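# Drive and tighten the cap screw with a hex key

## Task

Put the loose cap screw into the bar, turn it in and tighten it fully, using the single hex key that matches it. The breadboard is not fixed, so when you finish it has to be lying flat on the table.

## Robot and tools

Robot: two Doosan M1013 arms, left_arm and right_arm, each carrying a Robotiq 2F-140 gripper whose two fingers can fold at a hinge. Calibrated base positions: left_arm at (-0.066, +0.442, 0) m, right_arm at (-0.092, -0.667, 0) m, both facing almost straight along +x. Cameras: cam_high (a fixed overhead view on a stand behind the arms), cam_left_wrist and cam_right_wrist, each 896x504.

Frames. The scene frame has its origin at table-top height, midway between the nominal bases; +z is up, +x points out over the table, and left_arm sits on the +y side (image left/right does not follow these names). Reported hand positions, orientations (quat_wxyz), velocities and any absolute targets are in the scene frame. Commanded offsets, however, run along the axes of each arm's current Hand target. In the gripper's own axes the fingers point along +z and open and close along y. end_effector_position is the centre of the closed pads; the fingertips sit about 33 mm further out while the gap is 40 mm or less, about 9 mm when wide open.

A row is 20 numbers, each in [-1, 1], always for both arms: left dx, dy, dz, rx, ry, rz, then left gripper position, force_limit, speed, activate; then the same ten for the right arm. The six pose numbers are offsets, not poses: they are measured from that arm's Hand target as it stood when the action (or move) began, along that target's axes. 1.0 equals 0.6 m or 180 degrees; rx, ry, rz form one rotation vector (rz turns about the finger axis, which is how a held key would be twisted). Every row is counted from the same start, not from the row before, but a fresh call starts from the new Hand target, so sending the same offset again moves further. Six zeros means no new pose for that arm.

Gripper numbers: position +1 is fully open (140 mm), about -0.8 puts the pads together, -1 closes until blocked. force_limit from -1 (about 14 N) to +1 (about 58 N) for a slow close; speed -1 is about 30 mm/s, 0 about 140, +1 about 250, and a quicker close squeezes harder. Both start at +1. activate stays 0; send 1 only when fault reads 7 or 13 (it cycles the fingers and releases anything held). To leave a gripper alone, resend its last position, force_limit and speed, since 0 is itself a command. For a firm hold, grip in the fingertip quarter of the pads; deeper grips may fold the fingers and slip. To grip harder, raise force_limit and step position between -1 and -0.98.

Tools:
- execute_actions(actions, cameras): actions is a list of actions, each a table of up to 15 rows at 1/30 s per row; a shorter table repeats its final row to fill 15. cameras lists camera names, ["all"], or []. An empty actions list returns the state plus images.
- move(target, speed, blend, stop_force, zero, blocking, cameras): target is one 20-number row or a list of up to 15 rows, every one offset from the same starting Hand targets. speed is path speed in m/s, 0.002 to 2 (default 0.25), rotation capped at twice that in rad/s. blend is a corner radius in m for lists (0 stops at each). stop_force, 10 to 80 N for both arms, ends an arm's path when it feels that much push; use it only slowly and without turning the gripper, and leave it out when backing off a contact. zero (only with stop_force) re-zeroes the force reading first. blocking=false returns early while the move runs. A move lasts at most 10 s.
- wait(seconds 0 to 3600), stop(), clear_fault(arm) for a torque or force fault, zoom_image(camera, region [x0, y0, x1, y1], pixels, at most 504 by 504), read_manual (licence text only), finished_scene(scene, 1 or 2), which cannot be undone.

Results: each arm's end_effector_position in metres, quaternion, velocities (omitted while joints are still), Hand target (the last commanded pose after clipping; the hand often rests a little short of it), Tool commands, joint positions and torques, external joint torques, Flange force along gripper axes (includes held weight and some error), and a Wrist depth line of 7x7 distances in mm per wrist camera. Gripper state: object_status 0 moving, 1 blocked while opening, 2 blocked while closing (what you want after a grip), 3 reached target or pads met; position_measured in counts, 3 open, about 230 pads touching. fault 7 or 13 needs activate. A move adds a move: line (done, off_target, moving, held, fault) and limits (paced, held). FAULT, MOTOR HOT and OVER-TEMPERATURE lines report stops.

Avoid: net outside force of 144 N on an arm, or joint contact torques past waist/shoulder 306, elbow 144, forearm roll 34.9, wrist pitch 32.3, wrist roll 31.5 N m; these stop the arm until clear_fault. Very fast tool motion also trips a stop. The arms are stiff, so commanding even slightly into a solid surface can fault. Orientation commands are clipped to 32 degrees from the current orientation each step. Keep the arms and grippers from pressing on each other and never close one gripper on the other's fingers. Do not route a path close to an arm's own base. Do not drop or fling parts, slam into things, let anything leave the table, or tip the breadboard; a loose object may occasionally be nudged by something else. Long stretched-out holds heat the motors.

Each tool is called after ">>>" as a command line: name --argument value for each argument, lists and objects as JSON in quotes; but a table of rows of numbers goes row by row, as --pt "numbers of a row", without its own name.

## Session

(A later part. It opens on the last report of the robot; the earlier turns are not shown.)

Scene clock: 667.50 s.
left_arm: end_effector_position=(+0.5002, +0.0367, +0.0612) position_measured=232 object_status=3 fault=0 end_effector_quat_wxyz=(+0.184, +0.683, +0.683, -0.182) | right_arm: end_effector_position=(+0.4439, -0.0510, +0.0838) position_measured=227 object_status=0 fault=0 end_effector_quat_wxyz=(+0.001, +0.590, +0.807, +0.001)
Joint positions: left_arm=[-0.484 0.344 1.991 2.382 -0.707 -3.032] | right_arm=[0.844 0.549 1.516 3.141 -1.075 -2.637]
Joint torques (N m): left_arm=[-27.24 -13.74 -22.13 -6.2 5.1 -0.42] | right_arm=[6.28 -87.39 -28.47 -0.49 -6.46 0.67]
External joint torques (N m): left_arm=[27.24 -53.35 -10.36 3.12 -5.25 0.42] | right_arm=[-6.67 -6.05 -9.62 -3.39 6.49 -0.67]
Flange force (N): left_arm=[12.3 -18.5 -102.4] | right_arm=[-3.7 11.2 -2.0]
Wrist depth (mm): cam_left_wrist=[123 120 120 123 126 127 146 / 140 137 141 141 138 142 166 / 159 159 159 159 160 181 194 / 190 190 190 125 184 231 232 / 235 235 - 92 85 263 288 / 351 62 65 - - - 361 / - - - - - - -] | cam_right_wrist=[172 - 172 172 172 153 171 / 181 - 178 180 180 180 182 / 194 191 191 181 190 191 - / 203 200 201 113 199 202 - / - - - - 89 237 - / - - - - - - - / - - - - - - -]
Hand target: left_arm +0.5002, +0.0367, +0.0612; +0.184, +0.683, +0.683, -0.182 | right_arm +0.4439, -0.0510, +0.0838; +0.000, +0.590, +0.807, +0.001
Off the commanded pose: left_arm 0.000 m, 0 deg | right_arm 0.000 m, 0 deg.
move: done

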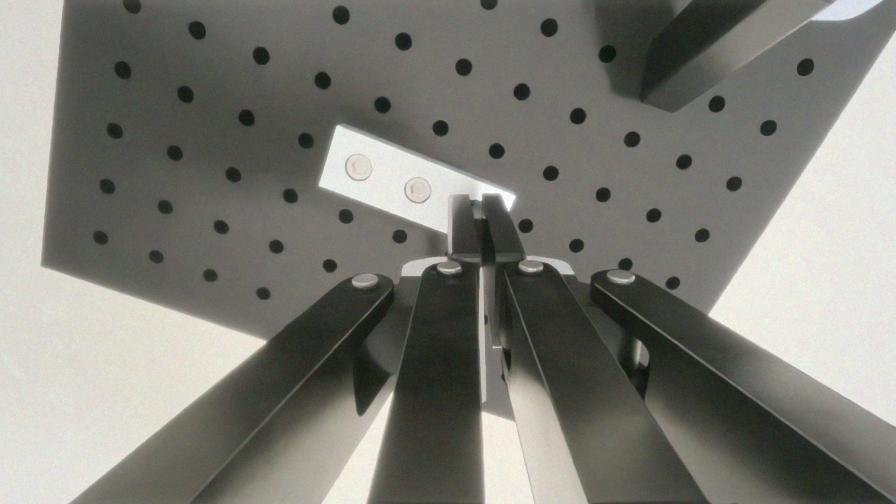

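>>> move --target '[0,0,-0.0006,0,0,0,-1,-0.3,-0.5,0,0,0.0017,0,0,0,0,-1,1,-0.5,0]' --speed 0.02

>>> move --target '[0,0,0,0,0,0,-1,-0.3,-0.5,0,0,0,-0.003,0,0,0,-1,1,-0.5,0]' --speed 0.02

Scene clock: 668.50 s.
left_arm: end_effector_position=(+0.5001, +0.0369, +0.0615) position_measured=232 object_status=3 fault=0 end_effector_quat_wxyz=(+0.184, +0.683, +0.683, -0.182) | right_arm: end_effector_position=(+0.4448, -0.0507, +0.0838) position_measured=227 object_status=2 fault=0 end_effector_quat_wxyz=(+0.000, +0.590, +0.807, +0.001)
Joint positions: left_arm=[-0.484 0.344 1.991 2.383 -0.708 -3.032] | right_arm=[0.843 0.55 1.514 3.141 -1.076 -2.638]
Joint torques (N m): left_arm=[-21.54 -28.36 -26.79 -5.95 3.67 -0.43] | right_arm=[-0.52 -80.54 -34.34 -3.2 -0.09 0.64]
External joint torques (N m): left_arm=[21.53 -38.37 -5.61 2.87 -3.81 0.43] | right_arm=[0.53 -12.83 -3.53 -0.66 0.11 -0.64]
Flange force (N): left_arm=[12.8 -14.9 -75.5] | right_arm=[-5.3 -8.5 -12.4]
Wrist depth (mm): cam_left_wrist=[122 120 120 123 126 127 146 / 141 136 141 141 138 142 166 / 158 158 159 159 160 187 194 / 189 190 191 125 184 232 233 / 234 236 - 92 86 263 288 / 350 62 65 - - - 360 / - - - - - - -] | cam_right_wrist=[- - 172 172 171 152 171 / 181 - 182 181 179 181 180 / 193 - 182 184 191 191 - / - - - 109 200 202 - / 246 214 - - 89 - 251 / - - - - - - 256 / - - - - - - -]
Hand target: left_arm +0.5002, +0.0369, +0.0615; +0.184, +0.683, +0.683, -0.182 | right_arm +0.4448, -0.0507, +0.0838; +0.000, +0.590, +0.807, +0.001
Off the commanded pose: left_arm 0.000 m, 0 deg | right_arm 0.000 m, 0 deg.
move: done

Scene clock: 669.00 s.
left_arm: end_effector_position=(+0.5002, +0.0369, +0.0615) position_measured=232 object_status=3 fault=0 end_effector_quat_wxyz=(+0.184, +0.683, +0.683, -0.182) | right_arm: end_effector_position=(+0.4448, -0.0508, +0.0855) position_measured=227 object_status=2 fault=0 end_effector_quat_wxyz=(+0.000, +0.590, +0.807, +0.001)
Joint positions: left_arm=[-0.484 0.344 1.991 2.383 -0.708 -3.032] | right_arm=[0.843 0.549 1.513 3.141 -1.078 -2.638]
Joint torques (N m): left_arm=[-14.75 -23.33 -19.81 -2.81 4.02 -0.4] | right_arm=[-2.41 -130.22 -60.42 -3.95 -3.19 0.61]
External joint torques (N m): left_arm=[14.87 -43.57 -12.63 -0.28 -4.16 0.4] | right_arm=[1.84 37.19 22.57 0.08 3.21 -0.61]
Flange force (N): left_arm=[-0.9 -14.7 -75.1] | right_arm=[-0.4 -3.6 50.5]
Wrist depth (mm): cam_left_wrist=[123 120 120 123 126 127 146 / 140 137 137 141 138 142 167 / 159 159 160 160 159 181 195 / 190 190 190 137 184 232 233 / 234 235 - 92 86 264 290 / 353 62 65 - - - 361 / - - - - - - -] | cam_right_wrist=[- - 174 172 172 148 171 / 184 - 179 180 181 181 180 / - - 177 179 190 189 - / 204 - - 118 199 202 230 / 244 243 - - 89 - 245 / - - - - - - - / - - - - - - -]
Hand target: left_arm +0.5002, +0.0369, +0.0615; +0.184, +0.683, +0.683, -0.182 | right_arm +0.4448, -0.0507, +0.0856; +0.000, +0.590, +0.807, +0.001
Off the commanded pose: left_arm 0.000 m, 0 deg | right_arm 0.000 m, 0 deg.
move: done

>>> move --pt "0 0 0 0 0 0 -1 -0.3 -0.5 0 0 0.0005 0 0 0 -0.022 -1 1 -0.5 0" --pt "0 0 0 0 0 0 -1 -0.3 -0.5 0 0 -0.0005 0 0 0 0.011 -1 1 -0.5 0" --pt "0 0 0 0 0 0 -1 -0.3 -0.5 0 0 0.0009 0 0 0 -0.045 -1 1 -0.5 0" --speed 0.05 --cameras '["cam_right_wrist"]'

Scene clock: 673.43 s.
left_arm: end_effector_position=(+0.5002, +0.0369, +0.0615) position_measured=232 object_status=3 fault=0 end_effector_quat_wxyz=(+0.184, +0.683, +0.683, -0.182) | right_arm: end_effector_position=(+0.4453, -0.0506, +0.0856) position_measured=227 object_status=2 fault=0 end_effector_quat_wxyz=(+0.001, +0.532, +0.847, +0.001)
Joint positions: left_arm=[-0.484 0.344 1.991 2.383 -0.708 -3.032] | right_arm=[0.843 0.549 1.512 3.141 -1.079 -2.779]
Joint torques (N m): left_arm=[-4.19 -36.23 -21.17 -0.69 3.13 -0.48] | right_arm=[-6.8 -121.21 -58.96 -5.67 -0.56 0.43]
External joint torques (N m): left_arm=[4.2 -30.52 -11.27 -2.39 -3.28 0.48] | right_arm=[6.22 28.1 21.11 1.8 0.58 -0.43]
Flange force (N): left_arm=[-8.7 -11.4 -46.1] | right_arm=[2.6 -12.1 38.4]
Wrist depth (mm): cam_left_wrist=[123 120 120 123 126 127 146 / 140 137 141 141 138 142 167 / 159 159 159 160 159 182 194 / 189 190 190 137 185 232 232 / 235 234 - 92 86 262 291 / 350 62 65 - - - 361 / - - - - - - -] | cam_right_wrist=[174 - 175 174 172 169 111 / - 183 180 181 180 161 181 / - 192 191 182 192 191 - / 202 201 - 109 198 203 227 / - - - - 89 - - / - - - - - - - / - - - - - - -]
Hand target: left_arm +0.5002, +0.0369, +0.0615; +0.184, +0.683, +0.683, -0.182 | right_arm +0.4453, -0.0506, +0.0856; +0.001, +0.532, +0.847, +0.001
Off the commanded pose: left_arm 0.000 m, 0 deg | right_arm 0.000 m, 0 deg.
move: done

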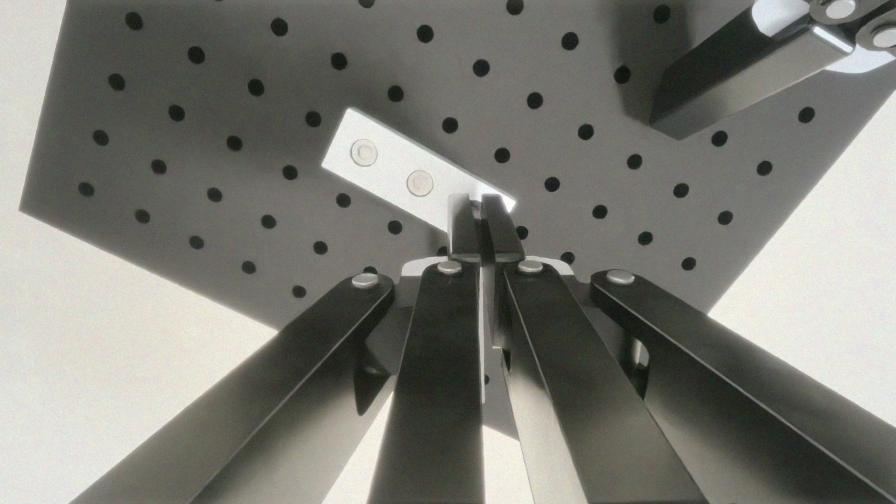

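>>> move --pt "0 0 0 0 0 0 -1 -0.3 -0.5 0 0 0 0.003 0 0 0 -1 1 -0.5 0" --speed 0.04

>>> move --pt "0 0 0 0 0 0 -1 -0.3 -0.5 0 0 0 0 0 0 0 -0.55 0.3 -0.8 0" --pt "0 0 0 0 0 0 -1 -0.3 -0.5 0 -0.1 0 0 0 0 0 -0.55 0.3 -0.8 0" --speed 0.08 --cameras '["cam_right_wrist"]'

Scene clock: 682.43 s.
left_arm: end_effector_position=(+0.5002, +0.0369, +0.0615) position_measured=232 object_status=3 fault=0 end_effector_quat_wxyz=(+0.184, +0.683, +0.683, -0.182) | right_arm: end_effector_position=(+0.4454, -0.0505, +0.0840) position_measured=227 object_status=2 fault=0 end_effector_quat_wxyz=(+0.001, +0.532, +0.847, +0.001)
Joint positions: left_arm=[-0.484 0.344 1.991 2.383 -0.708 -3.032] | right_arm=[0.843 0.55 1.513 3.141 -1.076 -2.779]
Joint torques (N m): left_arm=[-0.56 -46.26 -25.94 -0.81 2.91 -0.55] | right_arm=[-2.92 -61.79 -21.85 -4.12 -0.66 0.51]
External joint torques (N m): left_arm=[0.61 -20.5 -6.52 -2.28 -3.05 0.55] | right_arm=[3.47 -31.62 -16.1 0.28 0.68 -0.51]
Flange force (N): left_arm=[-6.7 -10.8 -29.3] | right_arm=[0.4 -8.2 -35.4]
Wrist depth (mm): cam_left_wrist=[123 120 120 123 127 127 146 / 141 137 141 141 138 142 167 / 159 159 160 160 160 181 194 / 190 189 190 137 185 231 233 / 236 236 - 92 86 263 290 / 353 62 65 - - - 361 / - - - - - - -] | cam_right_wrist=[175 170 176 171 172 153 114 / 182 - 179 182 179 164 181 / - 194 191 181 193 191 217 / - - 203 113 201 202 230 / - - - - 89 - - / 259 - - - - - - / - - - - - - -]
Hand target: left_arm +0.5002, +0.0369, +0.0615; +0.184, +0.683, +0.683, -0.182 | right_arm +0.4453, -0.0506, +0.0838; +0.001, +0.532, +0.847, +0.001
Off the commanded pose: left_arm 0.000 m, 0 deg | right_arm 0.000 m, 0 deg.
move: done

Scene clock: 684.13 s.
left_arm: end_effector_position=(+0.5002, +0.0369, +0.0615) position_measured=232 object_status=3 fault=0 end_effector_quat_wxyz=(+0.184, +0.683, +0.683, -0.182) | right_arm: end_effector_position=(+0.4714, -0.1046, +0.0838) position_measured=199 object_status=3 fault=0 end_effector_quat_wxyz=(+0.001, +0.532, +0.847, +0.001)
Joint positions: left_arm=[-0.484 0.344 1.991 2.383 -0.708 -3.032] | right_arm=[0.773 0.52 1.564 3.141 -1.056 -2.85]
Joint torques (N m): left_arm=[-1.46 -43 -24.24 -0.6 3.19 -0.47] | right_arm=[-1.13 -87.29 -39.39 -3.86 -0.57 0.16]
External joint torques (N m): left_arm=[1.43 -23.65 -8.11 -2.47 -3.33 0.47] | right_arm=[1.11 -3.1 1.76 0.04 0.59 -0.16]
Flange force (N): left_arm=[-7.9 -11.0 -34.5] | right_arm=[-1.8 -8.8 -0.2]
Wrist depth (mm): cam_left_wrist=[123 120 120 123 127 127 146 / 141 137 141 141 138 142 167 / 159 159 159 160 160 181 194 / 190 190 191 136 184 231 232 / 235 236 - 92 86 263 289 / 351 62 65 - - - 359 / - - - - - - -] | cam_right_wrist=[- 171 171 159 171 171 170 / - 183 179 - 181 180 179 / 217 186 193 191 190 188 - / 228 230 - 169 130 - - / - 242 - - - - - / - - - - - - - / - - - - - - -]
Hand target: left_arm +0.5002, +0.0369, +0.0615; +0.184, +0.683, +0.683, -0.182 | right_arm +0.4714, -0.1046, +0.0838; +0.001, +0.532, +0.847, +0.001
Off the commanded pose: left_arm 0.000 m, 0 deg | right_arm 0.000 m, 0 deg.
move: done

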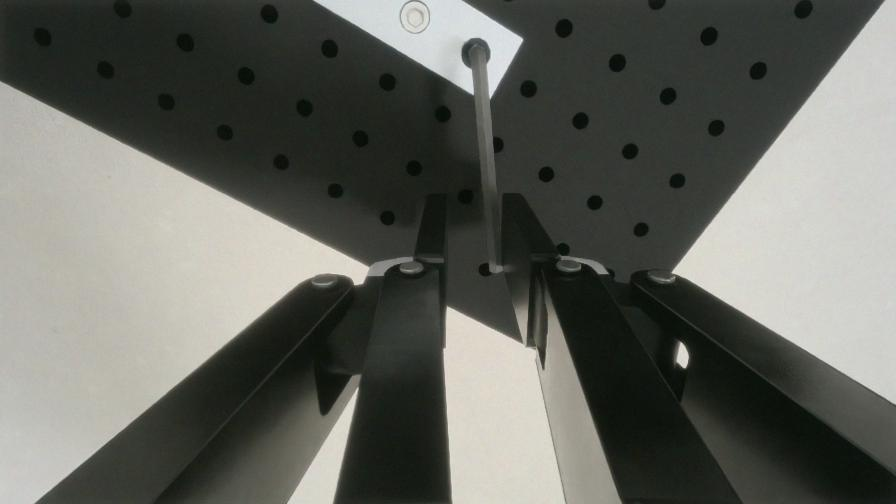

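>>> move --pt "0 0 0 0 0 0 -1 -0.3 -0.5 0 -0.0055 0.0118 0 0 0 -0.035 -0.55 0.3 -0.8 0" --speed 0.08

>>> move --pt "0 0 0.0007 0 0 0 -1 -0.3 -0.5 0 0 0 0 0 0 0 -1 1 -0.3 0" --speed 0.08 --cameras '["cam_right_wrist"]'

Scene clock: 687.07 s.
left_arm: end_effector_position=(+0.5002, +0.0369, +0.0615) position_measured=232 object_status=3 fault=0 end_effector_quat_wxyz=(+0.184, +0.683, +0.683, -0.182) | right_arm: end_effector_position=(+0.4793, -0.1045, +0.0838) position_measured=199 object_status=3 fault=0 end_effector_quat_wxyz=(+0.001, +0.484, +0.875, +0.001)
Joint positions: left_arm=[-0.484 0.344 1.991 2.383 -0.708 -3.032] | right_arm=[0.766 0.528 1.551 3.141 -1.061 -2.966]
Joint torques (N m): left_arm=[-1.51 -43.22 -24.11 -0.63 3.22 -0.51] | right_arm=[-1.49 -88.31 -40.25 -3.76 -0.34 0.1]
External joint torques (N m): left_arm=[1.43 -23.5 -8.29 -2.45 -3.36 0.51] | right_arm=[1.26 -2.66 2.58 -0.08 0.35 -0.1]
Flange force (N): left_arm=[-8.0 -10.4 -34.4] | right_arm=[-0.7 -10.1 0.4]
Wrist depth (mm): cam_left_wrist=[123 120 120 123 127 127 147 / 141 137 141 141 138 142 167 / 159 159 159 160 160 182 194 / 190 191 190 136 184 231 232 / 236 236 - 92 86 263 291 / 349 62 65 - - - 360 / - - - - - - -] | cam_right_wrist=[- 173 - 160 174 170 171 / 209 183 - 181 182 180 195 / - 220 - 190 186 190 - / - 226 - 169 118 234 - / - - - - - 93 - / - - - - - - - / - - - - - - -]
Hand target: left_arm +0.5002, +0.0369, +0.0615; +0.184, +0.683, +0.683, -0.182 | right_arm +0.4793, -0.1045, +0.0838; +0.001, +0.484, +0.875, +0.001
Off the commanded pose: left_arm 0.000 m, 0 deg | right_arm 0.000 m, 0 deg.
move: done

Scene clock: 687.67 s.
left_arm: end_effector_position=(+0.5002, +0.0367, +0.0612) position_measured=232 object_status=3 fault=0 end_effector_quat_wxyz=(+0.184, +0.683, +0.683, -0.182) | right_arm: end_effector_position=(+0.4793, -0.1045, +0.0838) position_measured=227 object_status=0 fault=0 end_effector_quat_wxyz=(+0.001, +0.484, +0.875, +0.001)
Joint positions: left_arm=[-0.484 0.344 1.991 2.382 -0.707 -3.032] | right_arm=[0.766 0.528 1.551 3.141 -1.061 -2.966]
Joint torques (N m): left_arm=[-10.05 -24.06 -18.03 -1.27 4.27 -0.44] | right_arm=[-1.67 -87.35 -39.37 -3.86 -0.27 0.16]
External joint torques (N m): left_arm=[9.9 -42.78 -14.45 -1.81 -4.42 0.44] | right_arm=[0.98 -3.24 2.03 0.04 0.27 -0.15]
Flange force (N): left_arm=[-7.5 -14.7 -69.2] | right_arm=[-1.0 -9.5 -0.6]
Wrist depth (mm): cam_left_wrist=[123 120 120 123 126 127 146 / 141 136 141 141 137 141 167 / 158 159 159 159 160 181 193 / 190 190 190 136 184 233 231 / 236 237 - 92 86 263 289 / 353 62 65 - - - 359 / - - - - - - -] | cam_right_wrist=[- - 174 159 171 171 - / - 183 183 183 181 181 175 / - - - 188 189 190 - / - - - 109 - 223 231 / - - - - 90 - - / - - - - - - - / - - - - - - -]
Hand target: left_arm +0.5002, +0.0367, +0.0612; +0.184, +0.683, +0.683, -0.182 | right_arm +0.4793, -0.1045, +0.0838; +0.001, +0.484, +0.875, +0.001
Off the commanded pose: left_arm 0.000 m, 0 deg | right_arm 0.000 m, 0 deg.
move: done

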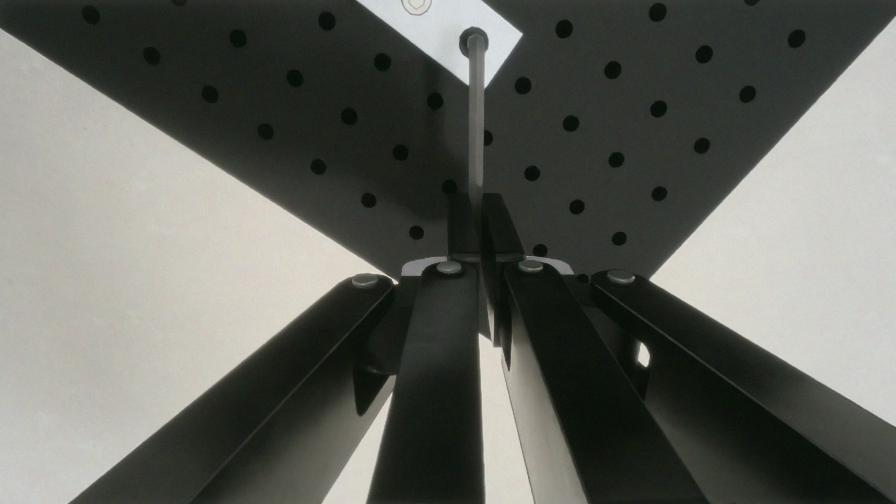

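>>> move --target '[0,0,0,0,0,0,-1,-0.3,-0.5,0,0.0015,-0.0201,0,0,0,0.0556,-1,1,-0.3,0]' --speed 0.05

>>> move --target '[0,0,0,0,0,0,-1,-0.3,-0.5,0,0.0015,-0.0201,0,0,0,0.0556,-1,1,-0.3,0]' --speed 0.05 --cameras '["cam_right_wrist"]'

Scene clock: 691.87 s.
left_arm: end_effector_position=(+0.5002, +0.0367, +0.0612) position_measured=232 object_status=3 fault=0 end_effector_quat_wxyz=(+0.184, +0.683, +0.683, -0.182) | right_arm: end_effector_position=(+0.4685, -0.1101, +0.0838) position_measured=227 object_status=2 fault=0 end_effector_quat_wxyz=(+0.000, +0.559, +0.829, +0.001)
Joint positions: left_arm=[-0.484 0.344 1.991 2.382 -0.707 -3.032] | right_arm=[0.77 0.512 1.577 3.141 -1.051 -2.788]
Joint torques (N m): left_arm=[-9.3 -23.39 -18.18 -0.95 4.8 -0.42] | right_arm=[0.98 -84.74 -22 -2.31 -10.78 0.98]
External joint torques (N m): left_arm=[9.36 -43.42 -14.21 -2.12 -4.94 0.42] | right_arm=[-0.92 -4.53 -15.32 -1.48 10.79 -0.98]
Flange force (N): left_arm=[-8.0 -16.0 -70.0] | right_arm=[5.1 18.4 1.6]
Wrist depth (mm): cam_left_wrist=[123 120 120 123 126 127 145 / 140 137 140 141 137 138 167 / 159 159 159 160 159 182 194 / 190 190 190 137 184 231 232 / 235 236 - 92 85 262 290 / 353 62 65 - - - 359 / - - - - - - -] | cam_right_wrist=[172 173 - 163 - 171 175 / 180 181 179 - 180 181 - / - - - 189 - 189 - / - 230 228 123 198 202 - / - - - - 90 - 242 / - - - - - - - / - - - - - - -]
Hand target: left_arm +0.5002, +0.0367, +0.0612; +0.184, +0.683, +0.683, -0.182 | right_arm +0.4686, -0.1101, +0.0838; +0.000, +0.559, +0.829, +0.001
Off the commanded pose: left_arm 0.000 m, 0 deg | right_arm 0.000 m, 0 deg.
move: done

Scene clock: 693.93 s.
left_arm: end_effector_position=(+0.5002, +0.0367, +0.0612) position_measured=232 object_status=3 fault=0 end_effector_quat_wxyz=(+0.184, +0.683, +0.683, -0.182) | right_arm: end_effector_position=(+0.4570, -0.1138, +0.0838) position_measured=227 object_status=2 fault=0 end_effector_quat_wxyz=(+0.000, +0.629, +0.777, +0.001)
Joint positions: left_arm=[-0.484 0.344 1.991 2.382 -0.707 -3.032] | right_arm=[0.776 0.497 1.602 3.141 -1.042 -2.607]
Joint torques (N m): left_arm=[-9.15 -22.94 -18.39 -0.95 5.07 -0.4] | right_arm=[5.46 -83.57 -14.03 -0.42 -15.3 1.15]
External joint torques (N m): left_arm=[9.04 -44.07 -14.11 -2.13 -5.21 0.4] | right_arm=[-4.98 -4.18 -22.97 -3.33 15.31 -1.15]
Flange force (N): left_arm=[-8.5 -17.0 -71.0] | right_arm=[11.1 31.4 3.3]
Wrist depth (mm): cam_left_wrist=[123 120 120 123 127 127 146 / 140 136 141 141 138 142 166 / 159 158 159 160 160 181 193 / 189 190 190 137 184 232 233 / 236 235 - 92 85 264 289 / 352 62 65 - - - 359 / - - - - - - -] | cam_right_wrist=[- 173 169 163 169 172 174 / 182 - - 180 181 179 - / - - - 190 189 194 215 / - - - 109 197 - - / - - - - 90 - - / - - - - - - - / - - - - - - -]
Hand target: left_arm +0.5002, +0.0367, +0.0612; +0.184, +0.683, +0.683, -0.182 | right_arm +0.4570, -0.1138, +0.0838; +0.000, +0.629, +0.777, +0.001
Off the commanded pose: left_arm 0.000 m, 0 deg | right_arm 0.000 m, 0 deg.
move: done

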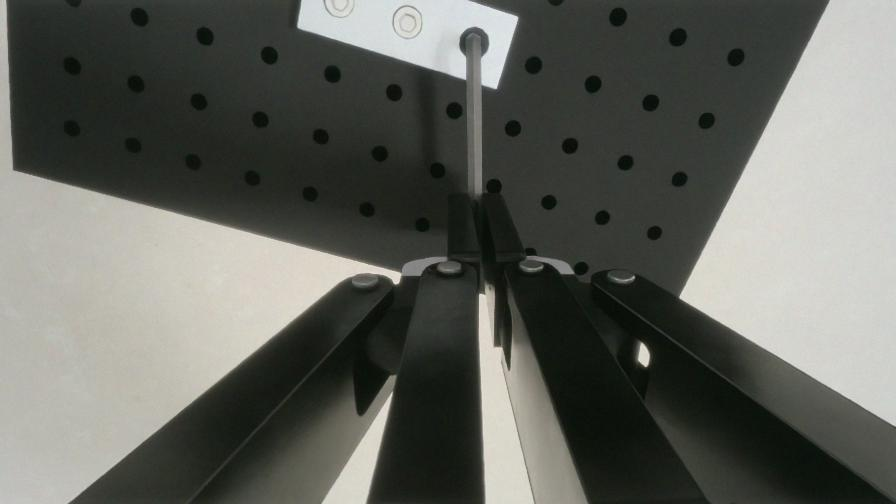

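>>> move --target '[0,0,0,0,0,0,-1,-0.3,-0.5,0,0.0015,-0.0201,-0.0025,0,0,0.0556,-1,1,-0.3,0]' --speed 0.05

>>> move --target '[0,0,0,0,0,0,-1,-0.3,-0.5,0,0.0015,-0.0201,-0.0025,0,0,0.0556,-1,1,-0.3,0]' --speed 0.05 --cameras '["cam_right_wrist"]'

Scene clock: 696.43 s.
left_arm: end_effector_position=(+0.5002, +0.0367, +0.0612) position_measured=232 object_status=3 fault=0 end_effector_quat_wxyz=(+0.184, +0.683, +0.683, -0.182) | right_arm: end_effector_position=(+0.4450, -0.1154, +0.0852) position_measured=227 object_status=2 fault=0 end_effector_quat_wxyz=(+0.000, +0.694, +0.720, +0.001)
Joint positions: left_arm=[-0.484 0.344 1.991 2.382 -0.707 -3.032] | right_arm=[0.785 0.482 1.622 3.141 -1.036 -2.423]
Joint torques (N m): left_arm=[-9.02 -22.15 -17.43 -0.79 4.94 -0.41] | right_arm=[-6.99 -95.09 -20.43 -6.1 -16.39 0.63]
External joint torques (N m): left_arm=[9.04 -44.85 -15.05 -2.29 -5.09 0.41] | right_arm=[6.76 9.2 -16.53 2.33 16.42 -0.63]
Flange force (N): left_arm=[-9.4 -16.4 -71.8] | right_arm=[30.8 20.7 21.0]
Wrist depth (mm): cam_left_wrist=[123 120 120 123 127 127 146 / 140 137 141 141 137 142 167 / 159 159 154 160 159 172 194 / 189 190 190 137 184 232 232 / 235 237 - 92 86 263 289 / 372 62 65 - - - 361 / - - - - - - -] | cam_right_wrist=[175 - 164 161 174 174 175 / 182 184 184 - - - - / - - 194 192 - 197 - / - - 203 113 - - - / 246 - - - 89 - - / - - - - - - - / - - - - - - -]
Hand target: left_arm +0.5002, +0.0367, +0.0612; +0.184, +0.683, +0.683, -0.182 | right_arm +0.4451, -0.1155, +0.0852; +0.000, +0.694, +0.720, +0.001
Off the commanded pose: left_arm 0.000 m, 0 deg | right_arm 0.000 m, 0 deg.
move: done

Scene clock: 698.50 s.
left_arm: end_effector_position=(+0.5001, +0.0367, +0.0611) position_measured=232 object_status=3 fault=0 end_effector_quat_wxyz=(+0.184, +0.683, +0.683, -0.182) | right_arm: end_effector_position=(+0.4330, -0.1150, +0.0867) position_measured=227 object_status=2 fault=0 end_effector_quat_wxyz=(+0.000, +0.754, +0.656, +0.001)
Joint positions: left_arm=[-0.484 0.344 1.991 2.382 -0.707 -3.032] | right_arm=[0.797 0.47 1.639 3.141 -1.032 -2.237]
Joint torques (N m): left_arm=[6.88 -53.28 -28.06 0.39 3.92 -0.49] | right_arm=[-3.71 -94.57 -30.84 -5.2 -10.12 -0.27]
External joint torques (N m): left_arm=[-6.77 -13.72 -4.42 -3.48 -4.07 0.49] | right_arm=[3.3 9.4 -6.16 1.41 10.15 0.27]
Flange force (N): left_arm=[-12.2 -11.8 -14.7] | right_arm=[17.8 7.0 19.3]
Wrist depth (mm): cam_left_wrist=[123 120 120 123 126 128 146 / 141 137 141 141 137 142 166 / 160 159 160 160 159 181 194 / 191 191 192 125 185 232 232 / 237 238 - 92 86 264 289 / 379 62 65 - - - 359 / - - - - - - -] | cam_right_wrist=[- - 171 164 173 174 194 / - - 181 - - 184 203 / - - 196 192 196 - - / 236 211 203 113 201 - - / 246 215 - - 89 243 250 / - - - - - - - / - - - - - - -]
Hand target: left_arm +0.5002, +0.0367, +0.0612; +0.184, +0.683, +0.683, -0.182 | right_arm +0.4330, -0.1150, +0.0867; +0.000, +0.754, +0.656, +0.001
Off the commanded pose: left_arm 0.000 m, 0 deg | right_arm 0.000 m, 0 deg.
move: done

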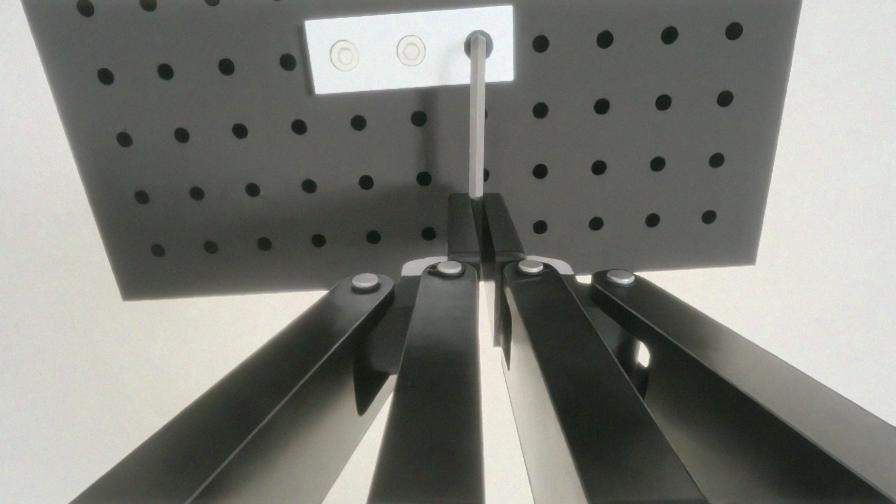

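>>> move --target '[0,0,0,0,0,0,-1,-0.3,-0.5,0,0,0,-0.006,0,0,0,-1,1,-0.3,0]' --speed 0.03 --cameras '["cam_high","cam_right_wrist","cam_left_wrist"]'

Scene clock: 699.40 s.
left_arm: end_effector_position=(+0.5002, +0.0367, +0.0612) position_measured=232 object_status=3 fault=0 end_effector_quat_wxyz=(+0.184, +0.683, +0.683, -0.182) | right_arm: end_effector_position=(+0.4329, -0.1150, +0.0903) position_measured=227 object_status=2 fault=0 end_effector_quat_wxyz=(+0.000, +0.754, +0.656, +0.001)
Joint positions: left_arm=[-0.484 0.344 1.991 2.382 -0.707 -3.032] | right_arm=[0.797 0.467 1.636 3.141 -1.037 -2.237]
Joint torques (N m): left_arm=[4.77 -39.88 -26.57 0.56 6.88 -0.33] | right_arm=[-8.82 -105.8 -36.57 -7.45 -11.06 -0.41]
External joint torques (N m): left_arm=[-4.9 -26.89 -5.86 -3.63 -7.03 0.33] | right_arm=[9.23 20.81 -0.48 3.68 11.09 0.41]
Flange force (N): left_arm=[-14.4 -21.0 -37.8] | right_arm=[25.0 2.3 34.5]
Wrist depth (mm): cam_left_wrist=[123 121 120 124 127 129 146 / 141 137 138 141 138 142 167 / 159 159 160 159 155 182 194 / 189 190 190 137 184 233 233 / 234 235 - 92 86 263 290 / 382 62 65 - - - 361 / - - - - - - -] | cam_right_wrist=[- 176 173 167 175 175 196 / - 186 - - 184 183 - / - 198 - 195 194 194 221 / - 206 206 113 113 204 - / 257 210 - - 89 247 246 / - - - - - - - / - - - - - - -]
Hand target: left_arm +0.5002, +0.0367, +0.0612; +0.184, +0.683, +0.683, -0.182 | right_arm +0.4330, -0.1150, +0.0903; +0.000, +0.754, +0.656, +0.001
Off the commanded pose: left_arm 0.000 m, 0 deg | right_arm 0.000 m, 0 deg.
move: done

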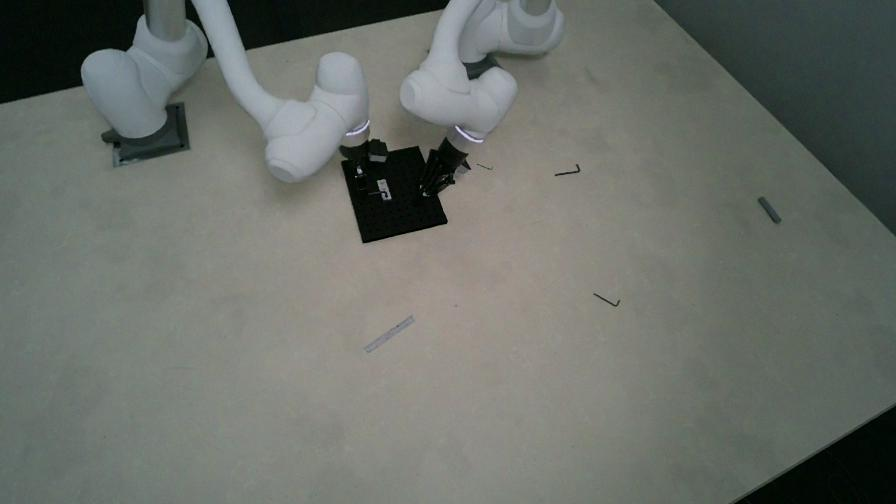

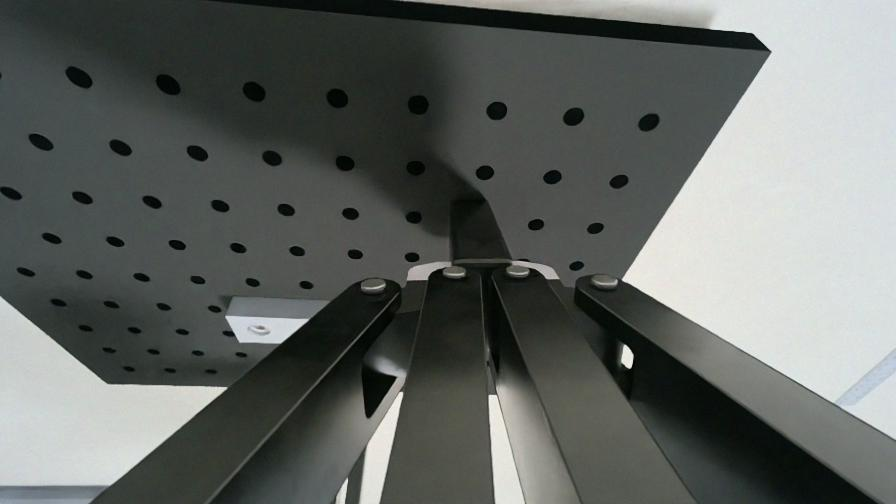

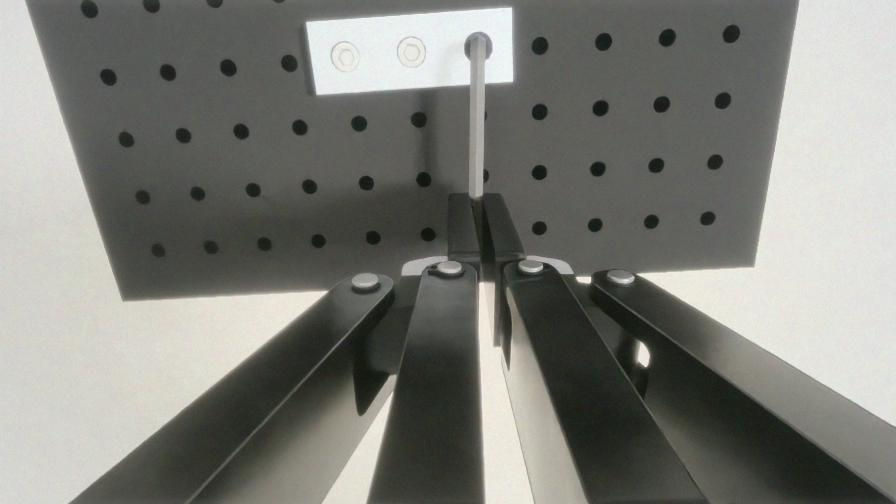

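>>> move --target '[0,0,0,0,0,0,-1,-0.3,-0.5,0,0.0015,-0.0201,-0.001,0,0,0.0556,-1,1,-0.3,0]' --speed 0.05 --cameras '["cam_right_wrist"]'

Scene clock: 702.03 s.
left_arm: end_effector_position=(+0.5002, +0.0367, +0.0612) position_measured=232 object_status=3 fault=0 end_effector_quat_wxyz=(+0.184, +0.683, +0.683, -0.182) | right_arm: end_effector_position=(+0.4211, -0.1124, +0.0909) position_measured=227 object_status=2 fault=0 end_effector_quat_wxyz=(+0.000, +0.809, +0.588, +0.001)
Joint positions: left_arm=[-0.484 0.344 1.991 2.382 -0.707 -3.032] | right_arm=[0.81 0.457 1.649 3.141 -1.033 -2.049]
Joint torques (N m): left_arm=[8.71 -54.11 -27.5 0.97 3.59 -0.48] | right_arm=[-4.24 -98.29 -34.6 -5.98 -9.77 -0.7]
External joint torques (N m): left_arm=[-8.66 -12.59 -4.88 -4.05 -3.74 0.48] | right_arm=[4.3 14.24 -2.71 2.18 9.83 0.7]
Flange force (N): left_arm=[-14.3 -11.5 -10.8] | right_arm=[19.3 1.6 25.5]
Wrist depth (mm): cam_left_wrist=[123 120 120 125 127 132 146 / 141 137 137 141 138 142 166 / 160 159 160 160 159 182 194 / 190 191 190 137 185 232 232 / 236 237 - 92 86 265 290 / 380 62 65 - - - 363 / - - - - - - -] | cam_right_wrist=[- - 176 169 178 176 197 / - - 186 - 186 186 205 / - - 197 195 192 194 219 / 238 - - 113 - - - / - - - - 89 - 255 / - - - - - - - / - - - - - - -]
Hand target: left_arm +0.5002, +0.0367, +0.0612; +0.184, +0.683, +0.683, -0.182 | right_arm +0.4211, -0.1125, +0.0909; +0.000, +0.809, +0.588, +0.001
Off the commanded pose: left_arm 0.000 m, 0 deg | right_arm 0.000 m, 0 deg.
move: done

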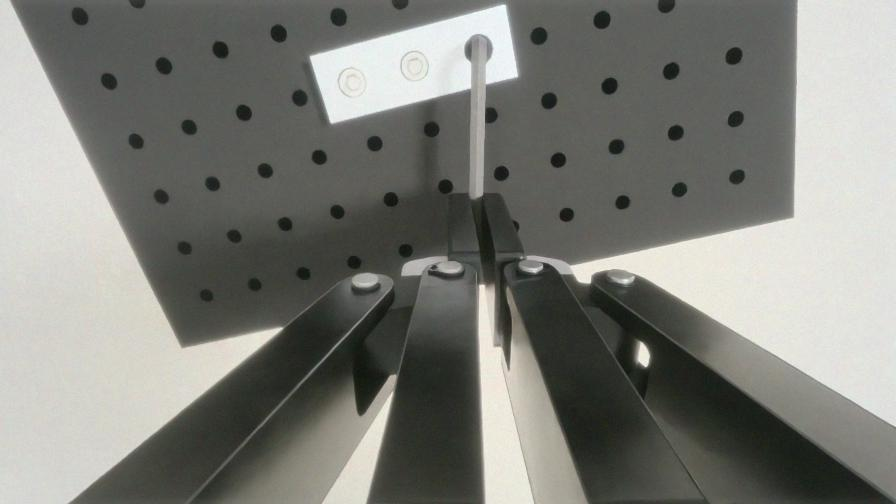

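>>> move --target '[0,0,0,0,0,0,-1,-0.3,-0.5,0,0,0,-0.010,0,0,0,-1,1,-0.3,0]' --speed 0.04 --cameras '["cam_right_wrist"]'

Scene clock: 702.80 s.
left_arm: end_effector_position=(+0.5002, +0.0367, +0.0613) position_measured=232 object_status=3 fault=0 end_effector_quat_wxyz=(+0.184, +0.683, +0.683, -0.182) | right_arm: end_effector_position=(+0.4211, -0.1124, +0.0969) position_measured=227 object_status=2 fault=0 end_effector_quat_wxyz=(+0.000, +0.809, +0.588, +0.001)
Joint positions: left_arm=[-0.484 0.344 1.991 2.382 -0.707 -3.032] | right_arm=[0.81 0.453 1.644 3.141 -1.043 -2.049]
Joint torques (N m): left_arm=[12.09 -27.29 -13.29 5.36 6.91 -0.42] | right_arm=[-14.53 -108.93 -31.74 -10.59 -16.2 -0.87]
External joint torques (N m): left_arm=[-12.11 -39.71 -19.26 -8.45 -7.04 0.42] | right_arm=[14.37 25.97 -5.23 6.81 16.23 0.87]
Flange force (N): left_arm=[-34.7 -19.9 -45.4] | right_arm=[41.0 -3.3 43.1]
Wrist depth (mm): cam_left_wrist=[121 121 121 126 128 132 146 / 141 137 138 142 138 143 167 / 159 159 160 159 160 183 195 / 188 189 189 137 184 233 234 / 232 233 - 92 86 266 292 / 360 62 65 - - - 363 / - - - - - - -] | cam_right_wrist=[- 182 180 172 - - 208 / - - 190 178 - - 215 / 232 - 198 199 - 197 - / 243 - 211 118 207 241 240 / - - - - 89 251 - / - - - - - - - / - - - - - - -]
Hand target: left_arm +0.5002, +0.0367, +0.0612; +0.184, +0.683, +0.683, -0.182 | right_arm +0.4211, -0.1125, +0.0969; +0.000, +0.809, +0.588, +0.001
Off the commanded pose: left_arm 0.000 m, 0 deg | right_arm 0.000 m, 0 deg.
move: done

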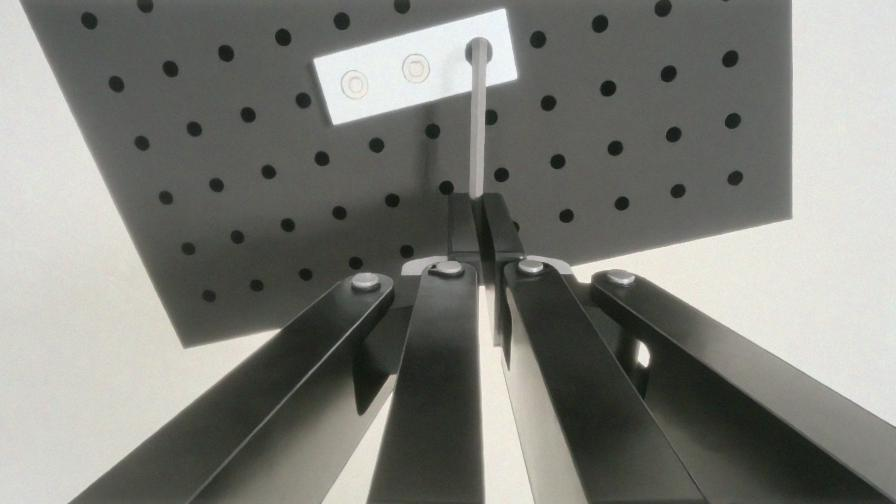

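>>> zoom_image --camera "cam_right_wrist" --region '[300, 0, 560, 140]'

>>> wait --seconds 0 --cameras '["cam_high","cam_left_wrist"]'

>>> zoom_image --camera "cam_high" --region '[320, 120, 500, 260]'

Scaled by 1.938 from the camera's image (finer frame: 1280x720).

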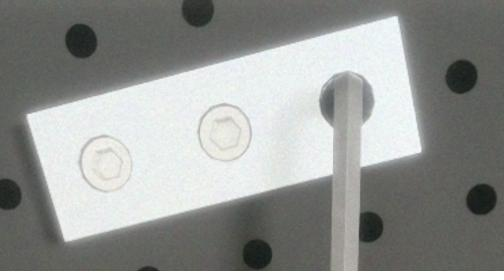

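Scene clock: 703.13 s.
left_arm: end_effector_position=(+0.5002, +0.0367, +0.0612) position_measured=232 object_status=3 fault=0 end_effector_quat_wxyz=(+0.184, +0.683, +0.683, -0.182) | right_arm: end_effector_position=(+0.4211, -0.1124, +0.0969) position_measured=227 object_status=2 fault=0 end_effector_quat_wxyz=(+0.000, +0.809, +0.588, +0.001)
Joint positions: left_arm=[-0.484 0.344 1.991 2.382 -0.707 -3.032] | right_arm=[0.81 0.453 1.644 3.141 -1.043 -2.049]
Joint torques (N m): left_arm=[11.93 -25.26 -11.74 5.66 7.08 -0.44] | right_arm=[-14.17 -109.87 -32.2 -10.49 -16.12 -0.85]
External joint torques (N m): left_arm=[-11.92 -41.5 -20.63 -8.73 -7.22 0.44] | right_arm=[13.87 26.34 -5.05 6.68 16.16 0.85]
Flange force (N): left_arm=[-35.8 -19.4 -48.0] | right_arm=[40.9 -2.6 43.5]
Wrist depth (mm): cam_left_wrist=[121 121 121 126 128 132 146 / 141 138 138 142 138 142 167 / 159 159 159 159 160 183 195 / 188 188 188 137 184 232 233 / 232 232 - 92 86 266 293 / 357 62 65 - - - 365 / - - - - - - -] | cam_right_wrist=[- - 180 173 183 176 - / - - 188 177 190 - 210 / 230 196 202 - 200 - 227 / 242 - - 109 - - 239 / - - - - 89 - 256 / - - - - - - - / - - - - - - -]
Hand target: left_arm +0.5002, +0.0367, +0.0612; +0.184, +0.683, +0.683, -0.182 | right_arm +0.4211, -0.1125, +0.0969; +0.000, +0.809, +0.588, +0.001
Tool commands: left_gripper/position=-1.0 left_gripper/force_limit=-0.3 left_gripper/speed=-0.5 left_gripper/activate=+0.0 right_gripper/position=-1.0 right_gripper/force_limit=+1.0 right_gripper/speed=-0.3 right_gripper/activate=+0.0
Off the commanded pose: left_arm 0.000 m, 0 deg | right_arm 0.000 m, 0 deg.

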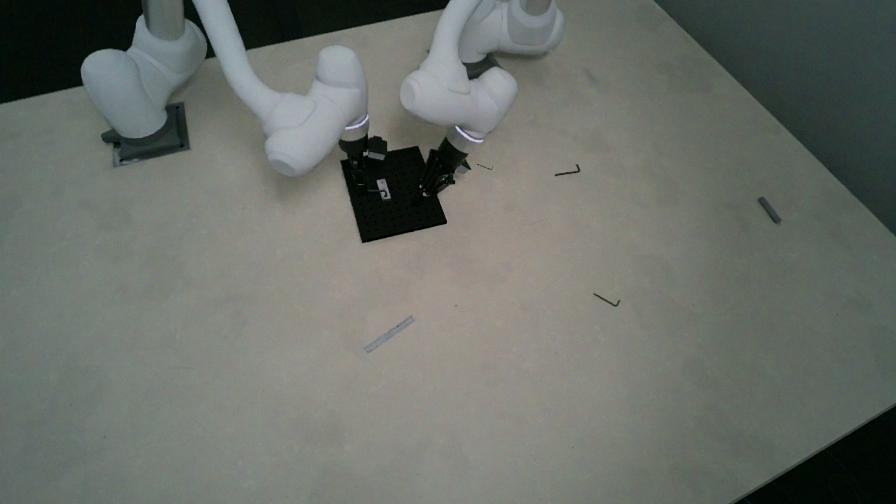

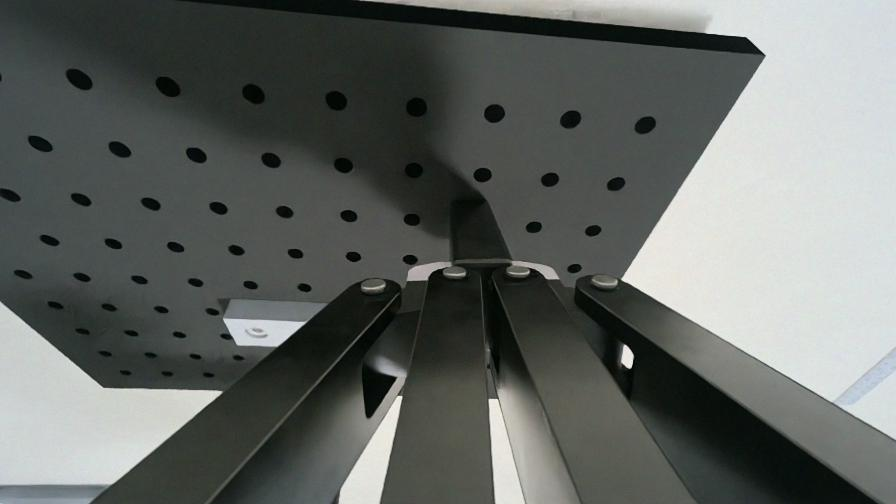

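Scaled by 2.800 from the camera's image (finer frame: 1280x720).

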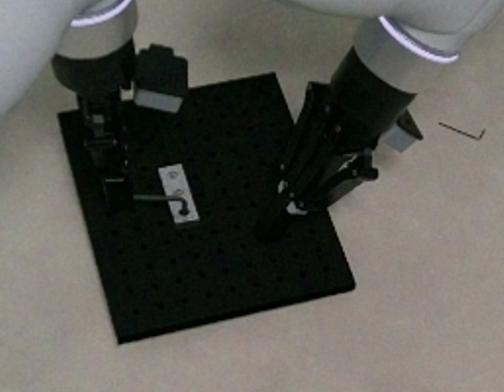

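>>> move --target '[0,0,0,0,0,0,-1,-0.3,-0.5,0,0.0035,-0.008,0.003,0,0,0.0222,-1,1,-0.3,0]' --speed 0.04 --cameras '["cam_right_wrist"]'

Scene clock: 705.37 s.
left_arm: end_effector_position=(+0.5002, +0.0367, +0.0611) position_measured=232 object_status=3 fault=0 end_effector_quat_wxyz=(+0.184, +0.683, +0.683, -0.182) | right_arm: end_effector_position=(+0.4172, -0.1090, +0.0951) position_measured=227 object_status=2 fault=0 end_effector_quat_wxyz=(+0.000, +0.829, +0.560, +0.001)
Joint positions: left_arm=[-0.484 0.344 1.991 2.382 -0.707 -3.032] | right_arm=[0.817 0.454 1.646 3.141 -1.04 -1.972]
Joint torques (N m): left_arm=[6.93 -55.85 -25.78 0.81 2.03 -0.46] | right_arm=[7.71 -91.95 -45.99 -0.81 -0.57 -0.87]
External joint torques (N m): left_arm=[-6.96 -10.93 -6.69 -3.9 -2.17 0.46] | right_arm=[-8.22 8.37 8.91 -3 0.61 0.87]
Flange force (N): left_arm=[-13.5 -6.3 -8.1] | right_arm=[-11.6 6.1 14.9]
Wrist depth (mm): cam_left_wrist=[123 120 121 127 127 130 146 / 141 137 137 141 138 142 166 / 159 159 160 160 160 181 194 / 190 190 190 136 184 233 233 / 236 237 - 92 86 264 290 / 357 62 65 - - - 362 / - - - - - - -] | cam_right_wrist=[- 181 181 173 181 179 201 / - - 188 178 - 191 - / - - 205 - 204 200 - / 245 - - 118 209 - - / - - - - 90 - - / - - - - - - - / - - - - - - -]
Hand target: left_arm +0.5002, +0.0367, +0.0612; +0.184, +0.683, +0.683, -0.182 | right_arm +0.4172, -0.1090, +0.0951; +0.000, +0.829, +0.560, +0.001
Off the commanded pose: left_arm 0.000 m, 0 deg | right_arm 0.000 m, 0 deg.
move: done

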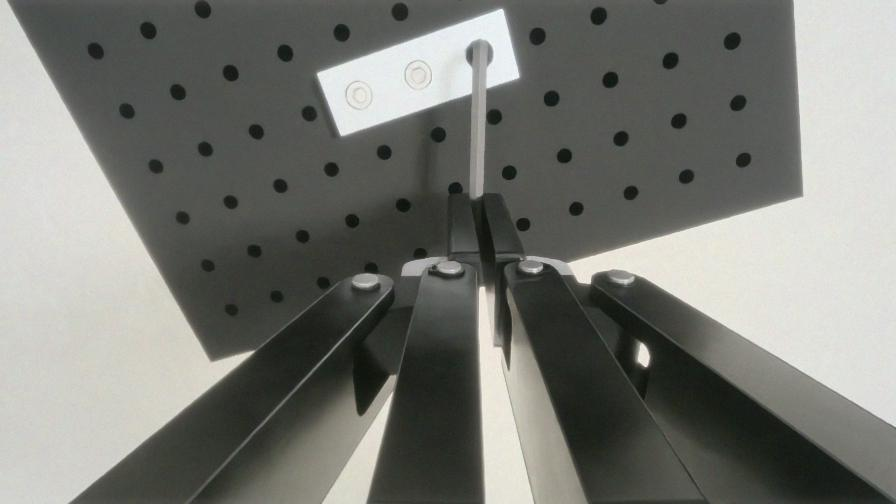

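>>> move --target '[0,0,0,0,0,0,-1,-0.3,-0.5,0,0.000,0,-0.008,0,0,0,-1,1,-0.3,0]' --speed 0.03 --cameras '["cam_right_wrist"]'

Scene clock: 706.33 s.
left_arm: end_effector_position=(+0.5002, +0.0367, +0.0613) position_measured=232 object_status=3 fault=0 end_effector_quat_wxyz=(+0.184, +0.683, +0.683, -0.182) | right_arm: end_effector_position=(+0.4172, -0.1089, +0.0999) position_measured=227 object_status=2 fault=0 end_effector_quat_wxyz=(+0.000, +0.829, +0.560, +0.001)
Joint positions: left_arm=[-0.484 0.344 1.991 2.382 -0.707 -3.032] | right_arm=[0.817 0.45 1.642 3.141 -1.048 -1.972]
Joint torques (N m): left_arm=[0.53 -32.06 -18.67 1.19 4.76 -0.5] | right_arm=[-4.87 -107.34 -36.16 -6.43 -12.98 -0.95]
External joint torques (N m): left_arm=[-0.46 -34.79 -13.75 -4.27 -4.9 0.5] | right_arm=[4.01 23.98 -1.06 2.6 13.02 0.95]
Flange force (N): left_arm=[-16.5 -15.0 -48.6] | right_arm=[26.7 2.9 39.5]
Wrist depth (mm): cam_left_wrist=[124 121 121 127 128 139 146 / 141 138 138 141 138 142 167 / 159 159 159 159 159 188 194 / 189 189 190 136 184 233 234 / 233 234 - 92 86 264 290 / 338 62 65 - - - 359 / - - - - - - -] | cam_right_wrist=[- 184 184 180 183 181 - / - - 190 192 - 193 - / - - 204 198 205 200 - / 243 - - 109 211 - - / - 267 - - 90 - - / 277 - - - - - - / - - - - - - -]
Hand target: left_arm +0.5002, +0.0367, +0.0612; +0.184, +0.683, +0.683, -0.182 | right_arm +0.4172, -0.1090, +0.0999; +0.000, +0.829, +0.560, +0.001
Off the commanded pose: left_arm 0.000 m, 0 deg | right_arm 0.000 m, 0 deg.
move: done

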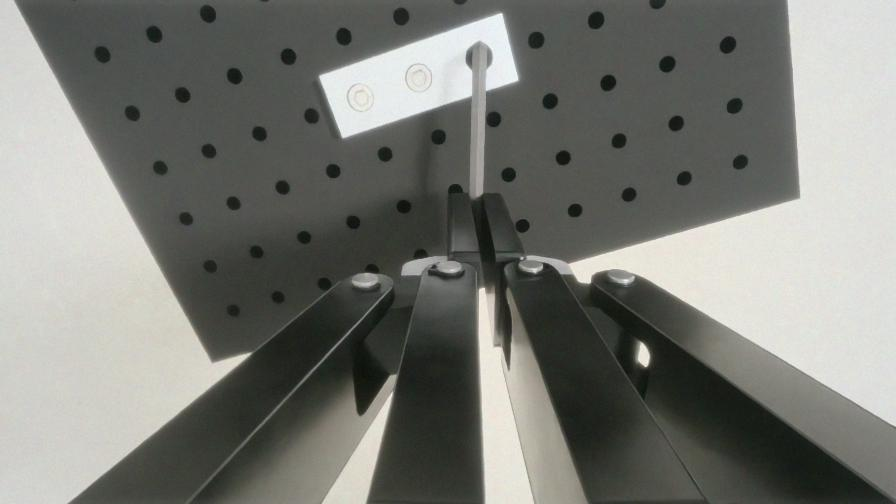

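>>> zoom_image --camera "cam_right_wrist" --region '[400, 0, 560, 220]'

>>> zoom_image --camera "cam_left_wrist" --region '[180, 200, 420, 400]'

Scaled by 2.291 from the camera's image (finer frame: 1280x720).

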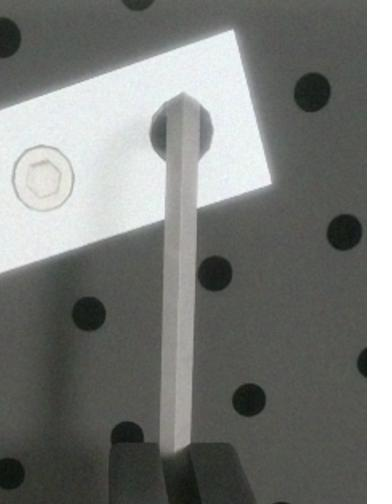

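This scene's latest camera images include none from cam_left_wrist. They are from: cam_right_wrist. cam_left_wrist's image comes with the result of a call that names it in "cameras".

>>> move --target '[0,0,0,0,0,0,-1,-0.3,-0.5,0,0.003,0,0.003,0,0,0,-1,1,-0.3,0]' --speed 0.03 --cameras '["cam_right_wrist"]'

>>> zoom_image --camera "cam_right_wrist" --region '[400, 0, 560, 220]'

>>> move --target '[0,0,0,0,0,0,-1,-0.3,-0.5,0,0.000,0,0.003,0,0,0,-1,1,-0.3,0]' --speed 0.03

Scene clock: 708.83 s.
left_arm: end_effector_position=(+0.5002, +0.0367, +0.0611) position_measured=232 object_status=3 fault=0 end_effector_quat_wxyz=(+0.184, +0.683, +0.683, -0.182) | right_arm: end_effector_position=(+0.4179, -0.1073, +0.0981) position_measured=227 object_status=2 fault=0 end_effector_quat_wxyz=(+0.000, +0.829, +0.559, +0.001)
Joint positions: left_arm=[-0.484 0.344 1.991 2.382 -0.707 -3.032] | right_arm=[0.818 0.454 1.64 3.141 -1.046 -1.971]
Joint torques (N m): left_arm=[5.41 -52.14 -24.06 1 2.09 -0.51] | right_arm=[7.93 -91.79 -47.31 -0.86 -0.04 -1.05]
External joint torques (N m): left_arm=[-5.45 -14.76 -8.41 -4.08 -2.23 0.51] | right_arm=[-7.51 7.87 9.95 -2.94 0.08 1.05]
Flange force (N): left_arm=[-13.6 -6.7 -14.3] | right_arm=[-13.5 4.1 14.5]
Wrist depth (mm): cam_left_wrist=[120 120 121 126 127 138 146 / 141 137 137 141 138 142 167 / 159 160 159 160 160 182 194 / 190 190 190 137 185 232 233 / 235 236 - 92 86 265 291 / 380 62 65 - - - 364 / - - - - - - -] | cam_right_wrist=[183 - 182 177 182 182 - / - - 190 181 195 192 - / - 204 204 202 204 - 204 / - 216 - 119 - - 247 / 255 259 - - 90 254 260 / - - - - - - 271 / - - - - - - -]
Hand target: left_arm +0.5002, +0.0367, +0.0612; +0.184, +0.683, +0.683, -0.182 | right_arm +0.4179, -0.1073, +0.0981; +0.000, +0.829, +0.560, +0.001
Off the commanded pose: left_arm 0.000 m, 0 deg | right_arm 0.000 m, 0 deg.
move: done

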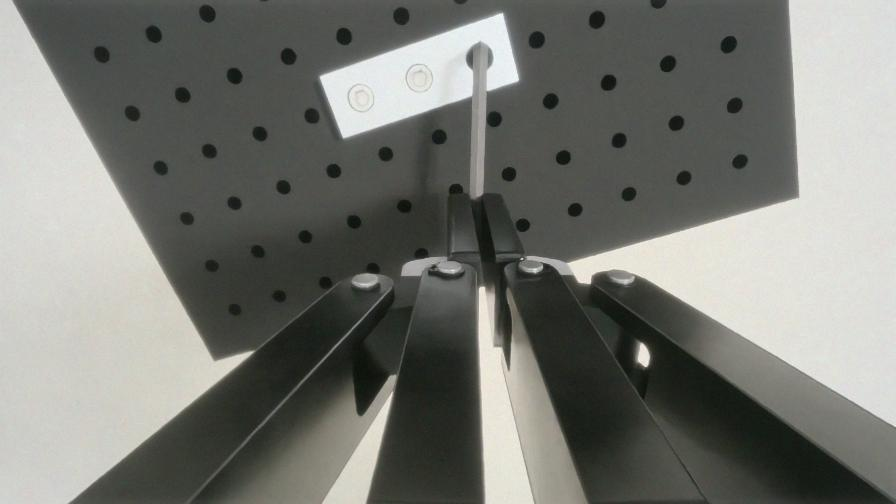

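Scaled by 2.291 from the camera's image (finer frame: 1280x720).

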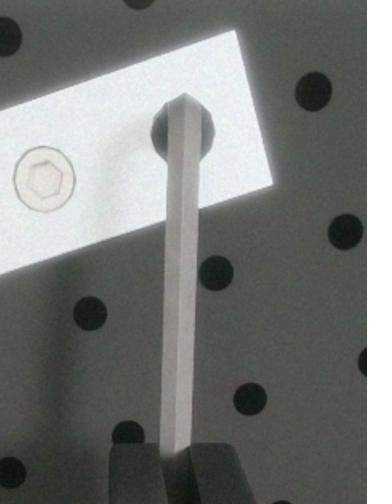

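Scene clock: 709.33 s.
left_arm: end_effector_position=(+0.5002, +0.0367, +0.0611) position_measured=232 object_status=3 fault=0 end_effector_quat_wxyz=(+0.184, +0.683, +0.683, -0.182) | right_arm: end_effector_position=(+0.4179, -0.1073, +0.0963) position_measured=227 object_status=2 fault=0 end_effector_quat_wxyz=(+0.000, +0.829, +0.560, +0.001)
Joint positions: left_arm=[-0.484 0.344 1.991 2.382 -0.707 -3.032] | right_arm=[0.818 0.455 1.641 3.141 -1.043 -1.971]
Joint torques (N m): left_arm=[4.35 -57.13 -25.18 0.21 0.68 -0.6] | right_arm=[9.7 -85.51 -42.09 -0.03 -0.59 -1.09]
External joint torques (N m): left_arm=[-4.41 -9.39 -7.2 -3.29 -0.82 0.6] | right_arm=[-9.61 1.67 4.9 -3.77 0.63 1.09]
Flange force (N): left_arm=[-10.4 -2.5 -6.7] | right_arm=[-12.7 7.3 6.3]
Wrist depth (mm): cam_left_wrist=[123 120 123 126 127 138 146 / 141 137 137 141 137 141 166 / 159 159 160 160 160 182 193 / 191 191 191 137 184 232 231 / 239 238 - 92 85 264 290 / 378 62 65 - - - 361 / - - - - - - -] | cam_right_wrist=[182 179 183 176 180 180 199 / - - 189 180 190 194 213 / - - 205 204 - 201 226 / - 220 214 109 - - - / - - - - 89 - - / 278 - - - - - - / - - - - - - -]
Hand target: left_arm +0.5002, +0.0367, +0.0612; +0.184, +0.683, +0.683, -0.182 | right_arm +0.4179, -0.1073, +0.0963; +0.000, +0.829, +0.560, +0.001
Off the commanded pose: left_arm 0.000 m, 0 deg | right_arm 0.000 m, 0 deg.
move: done


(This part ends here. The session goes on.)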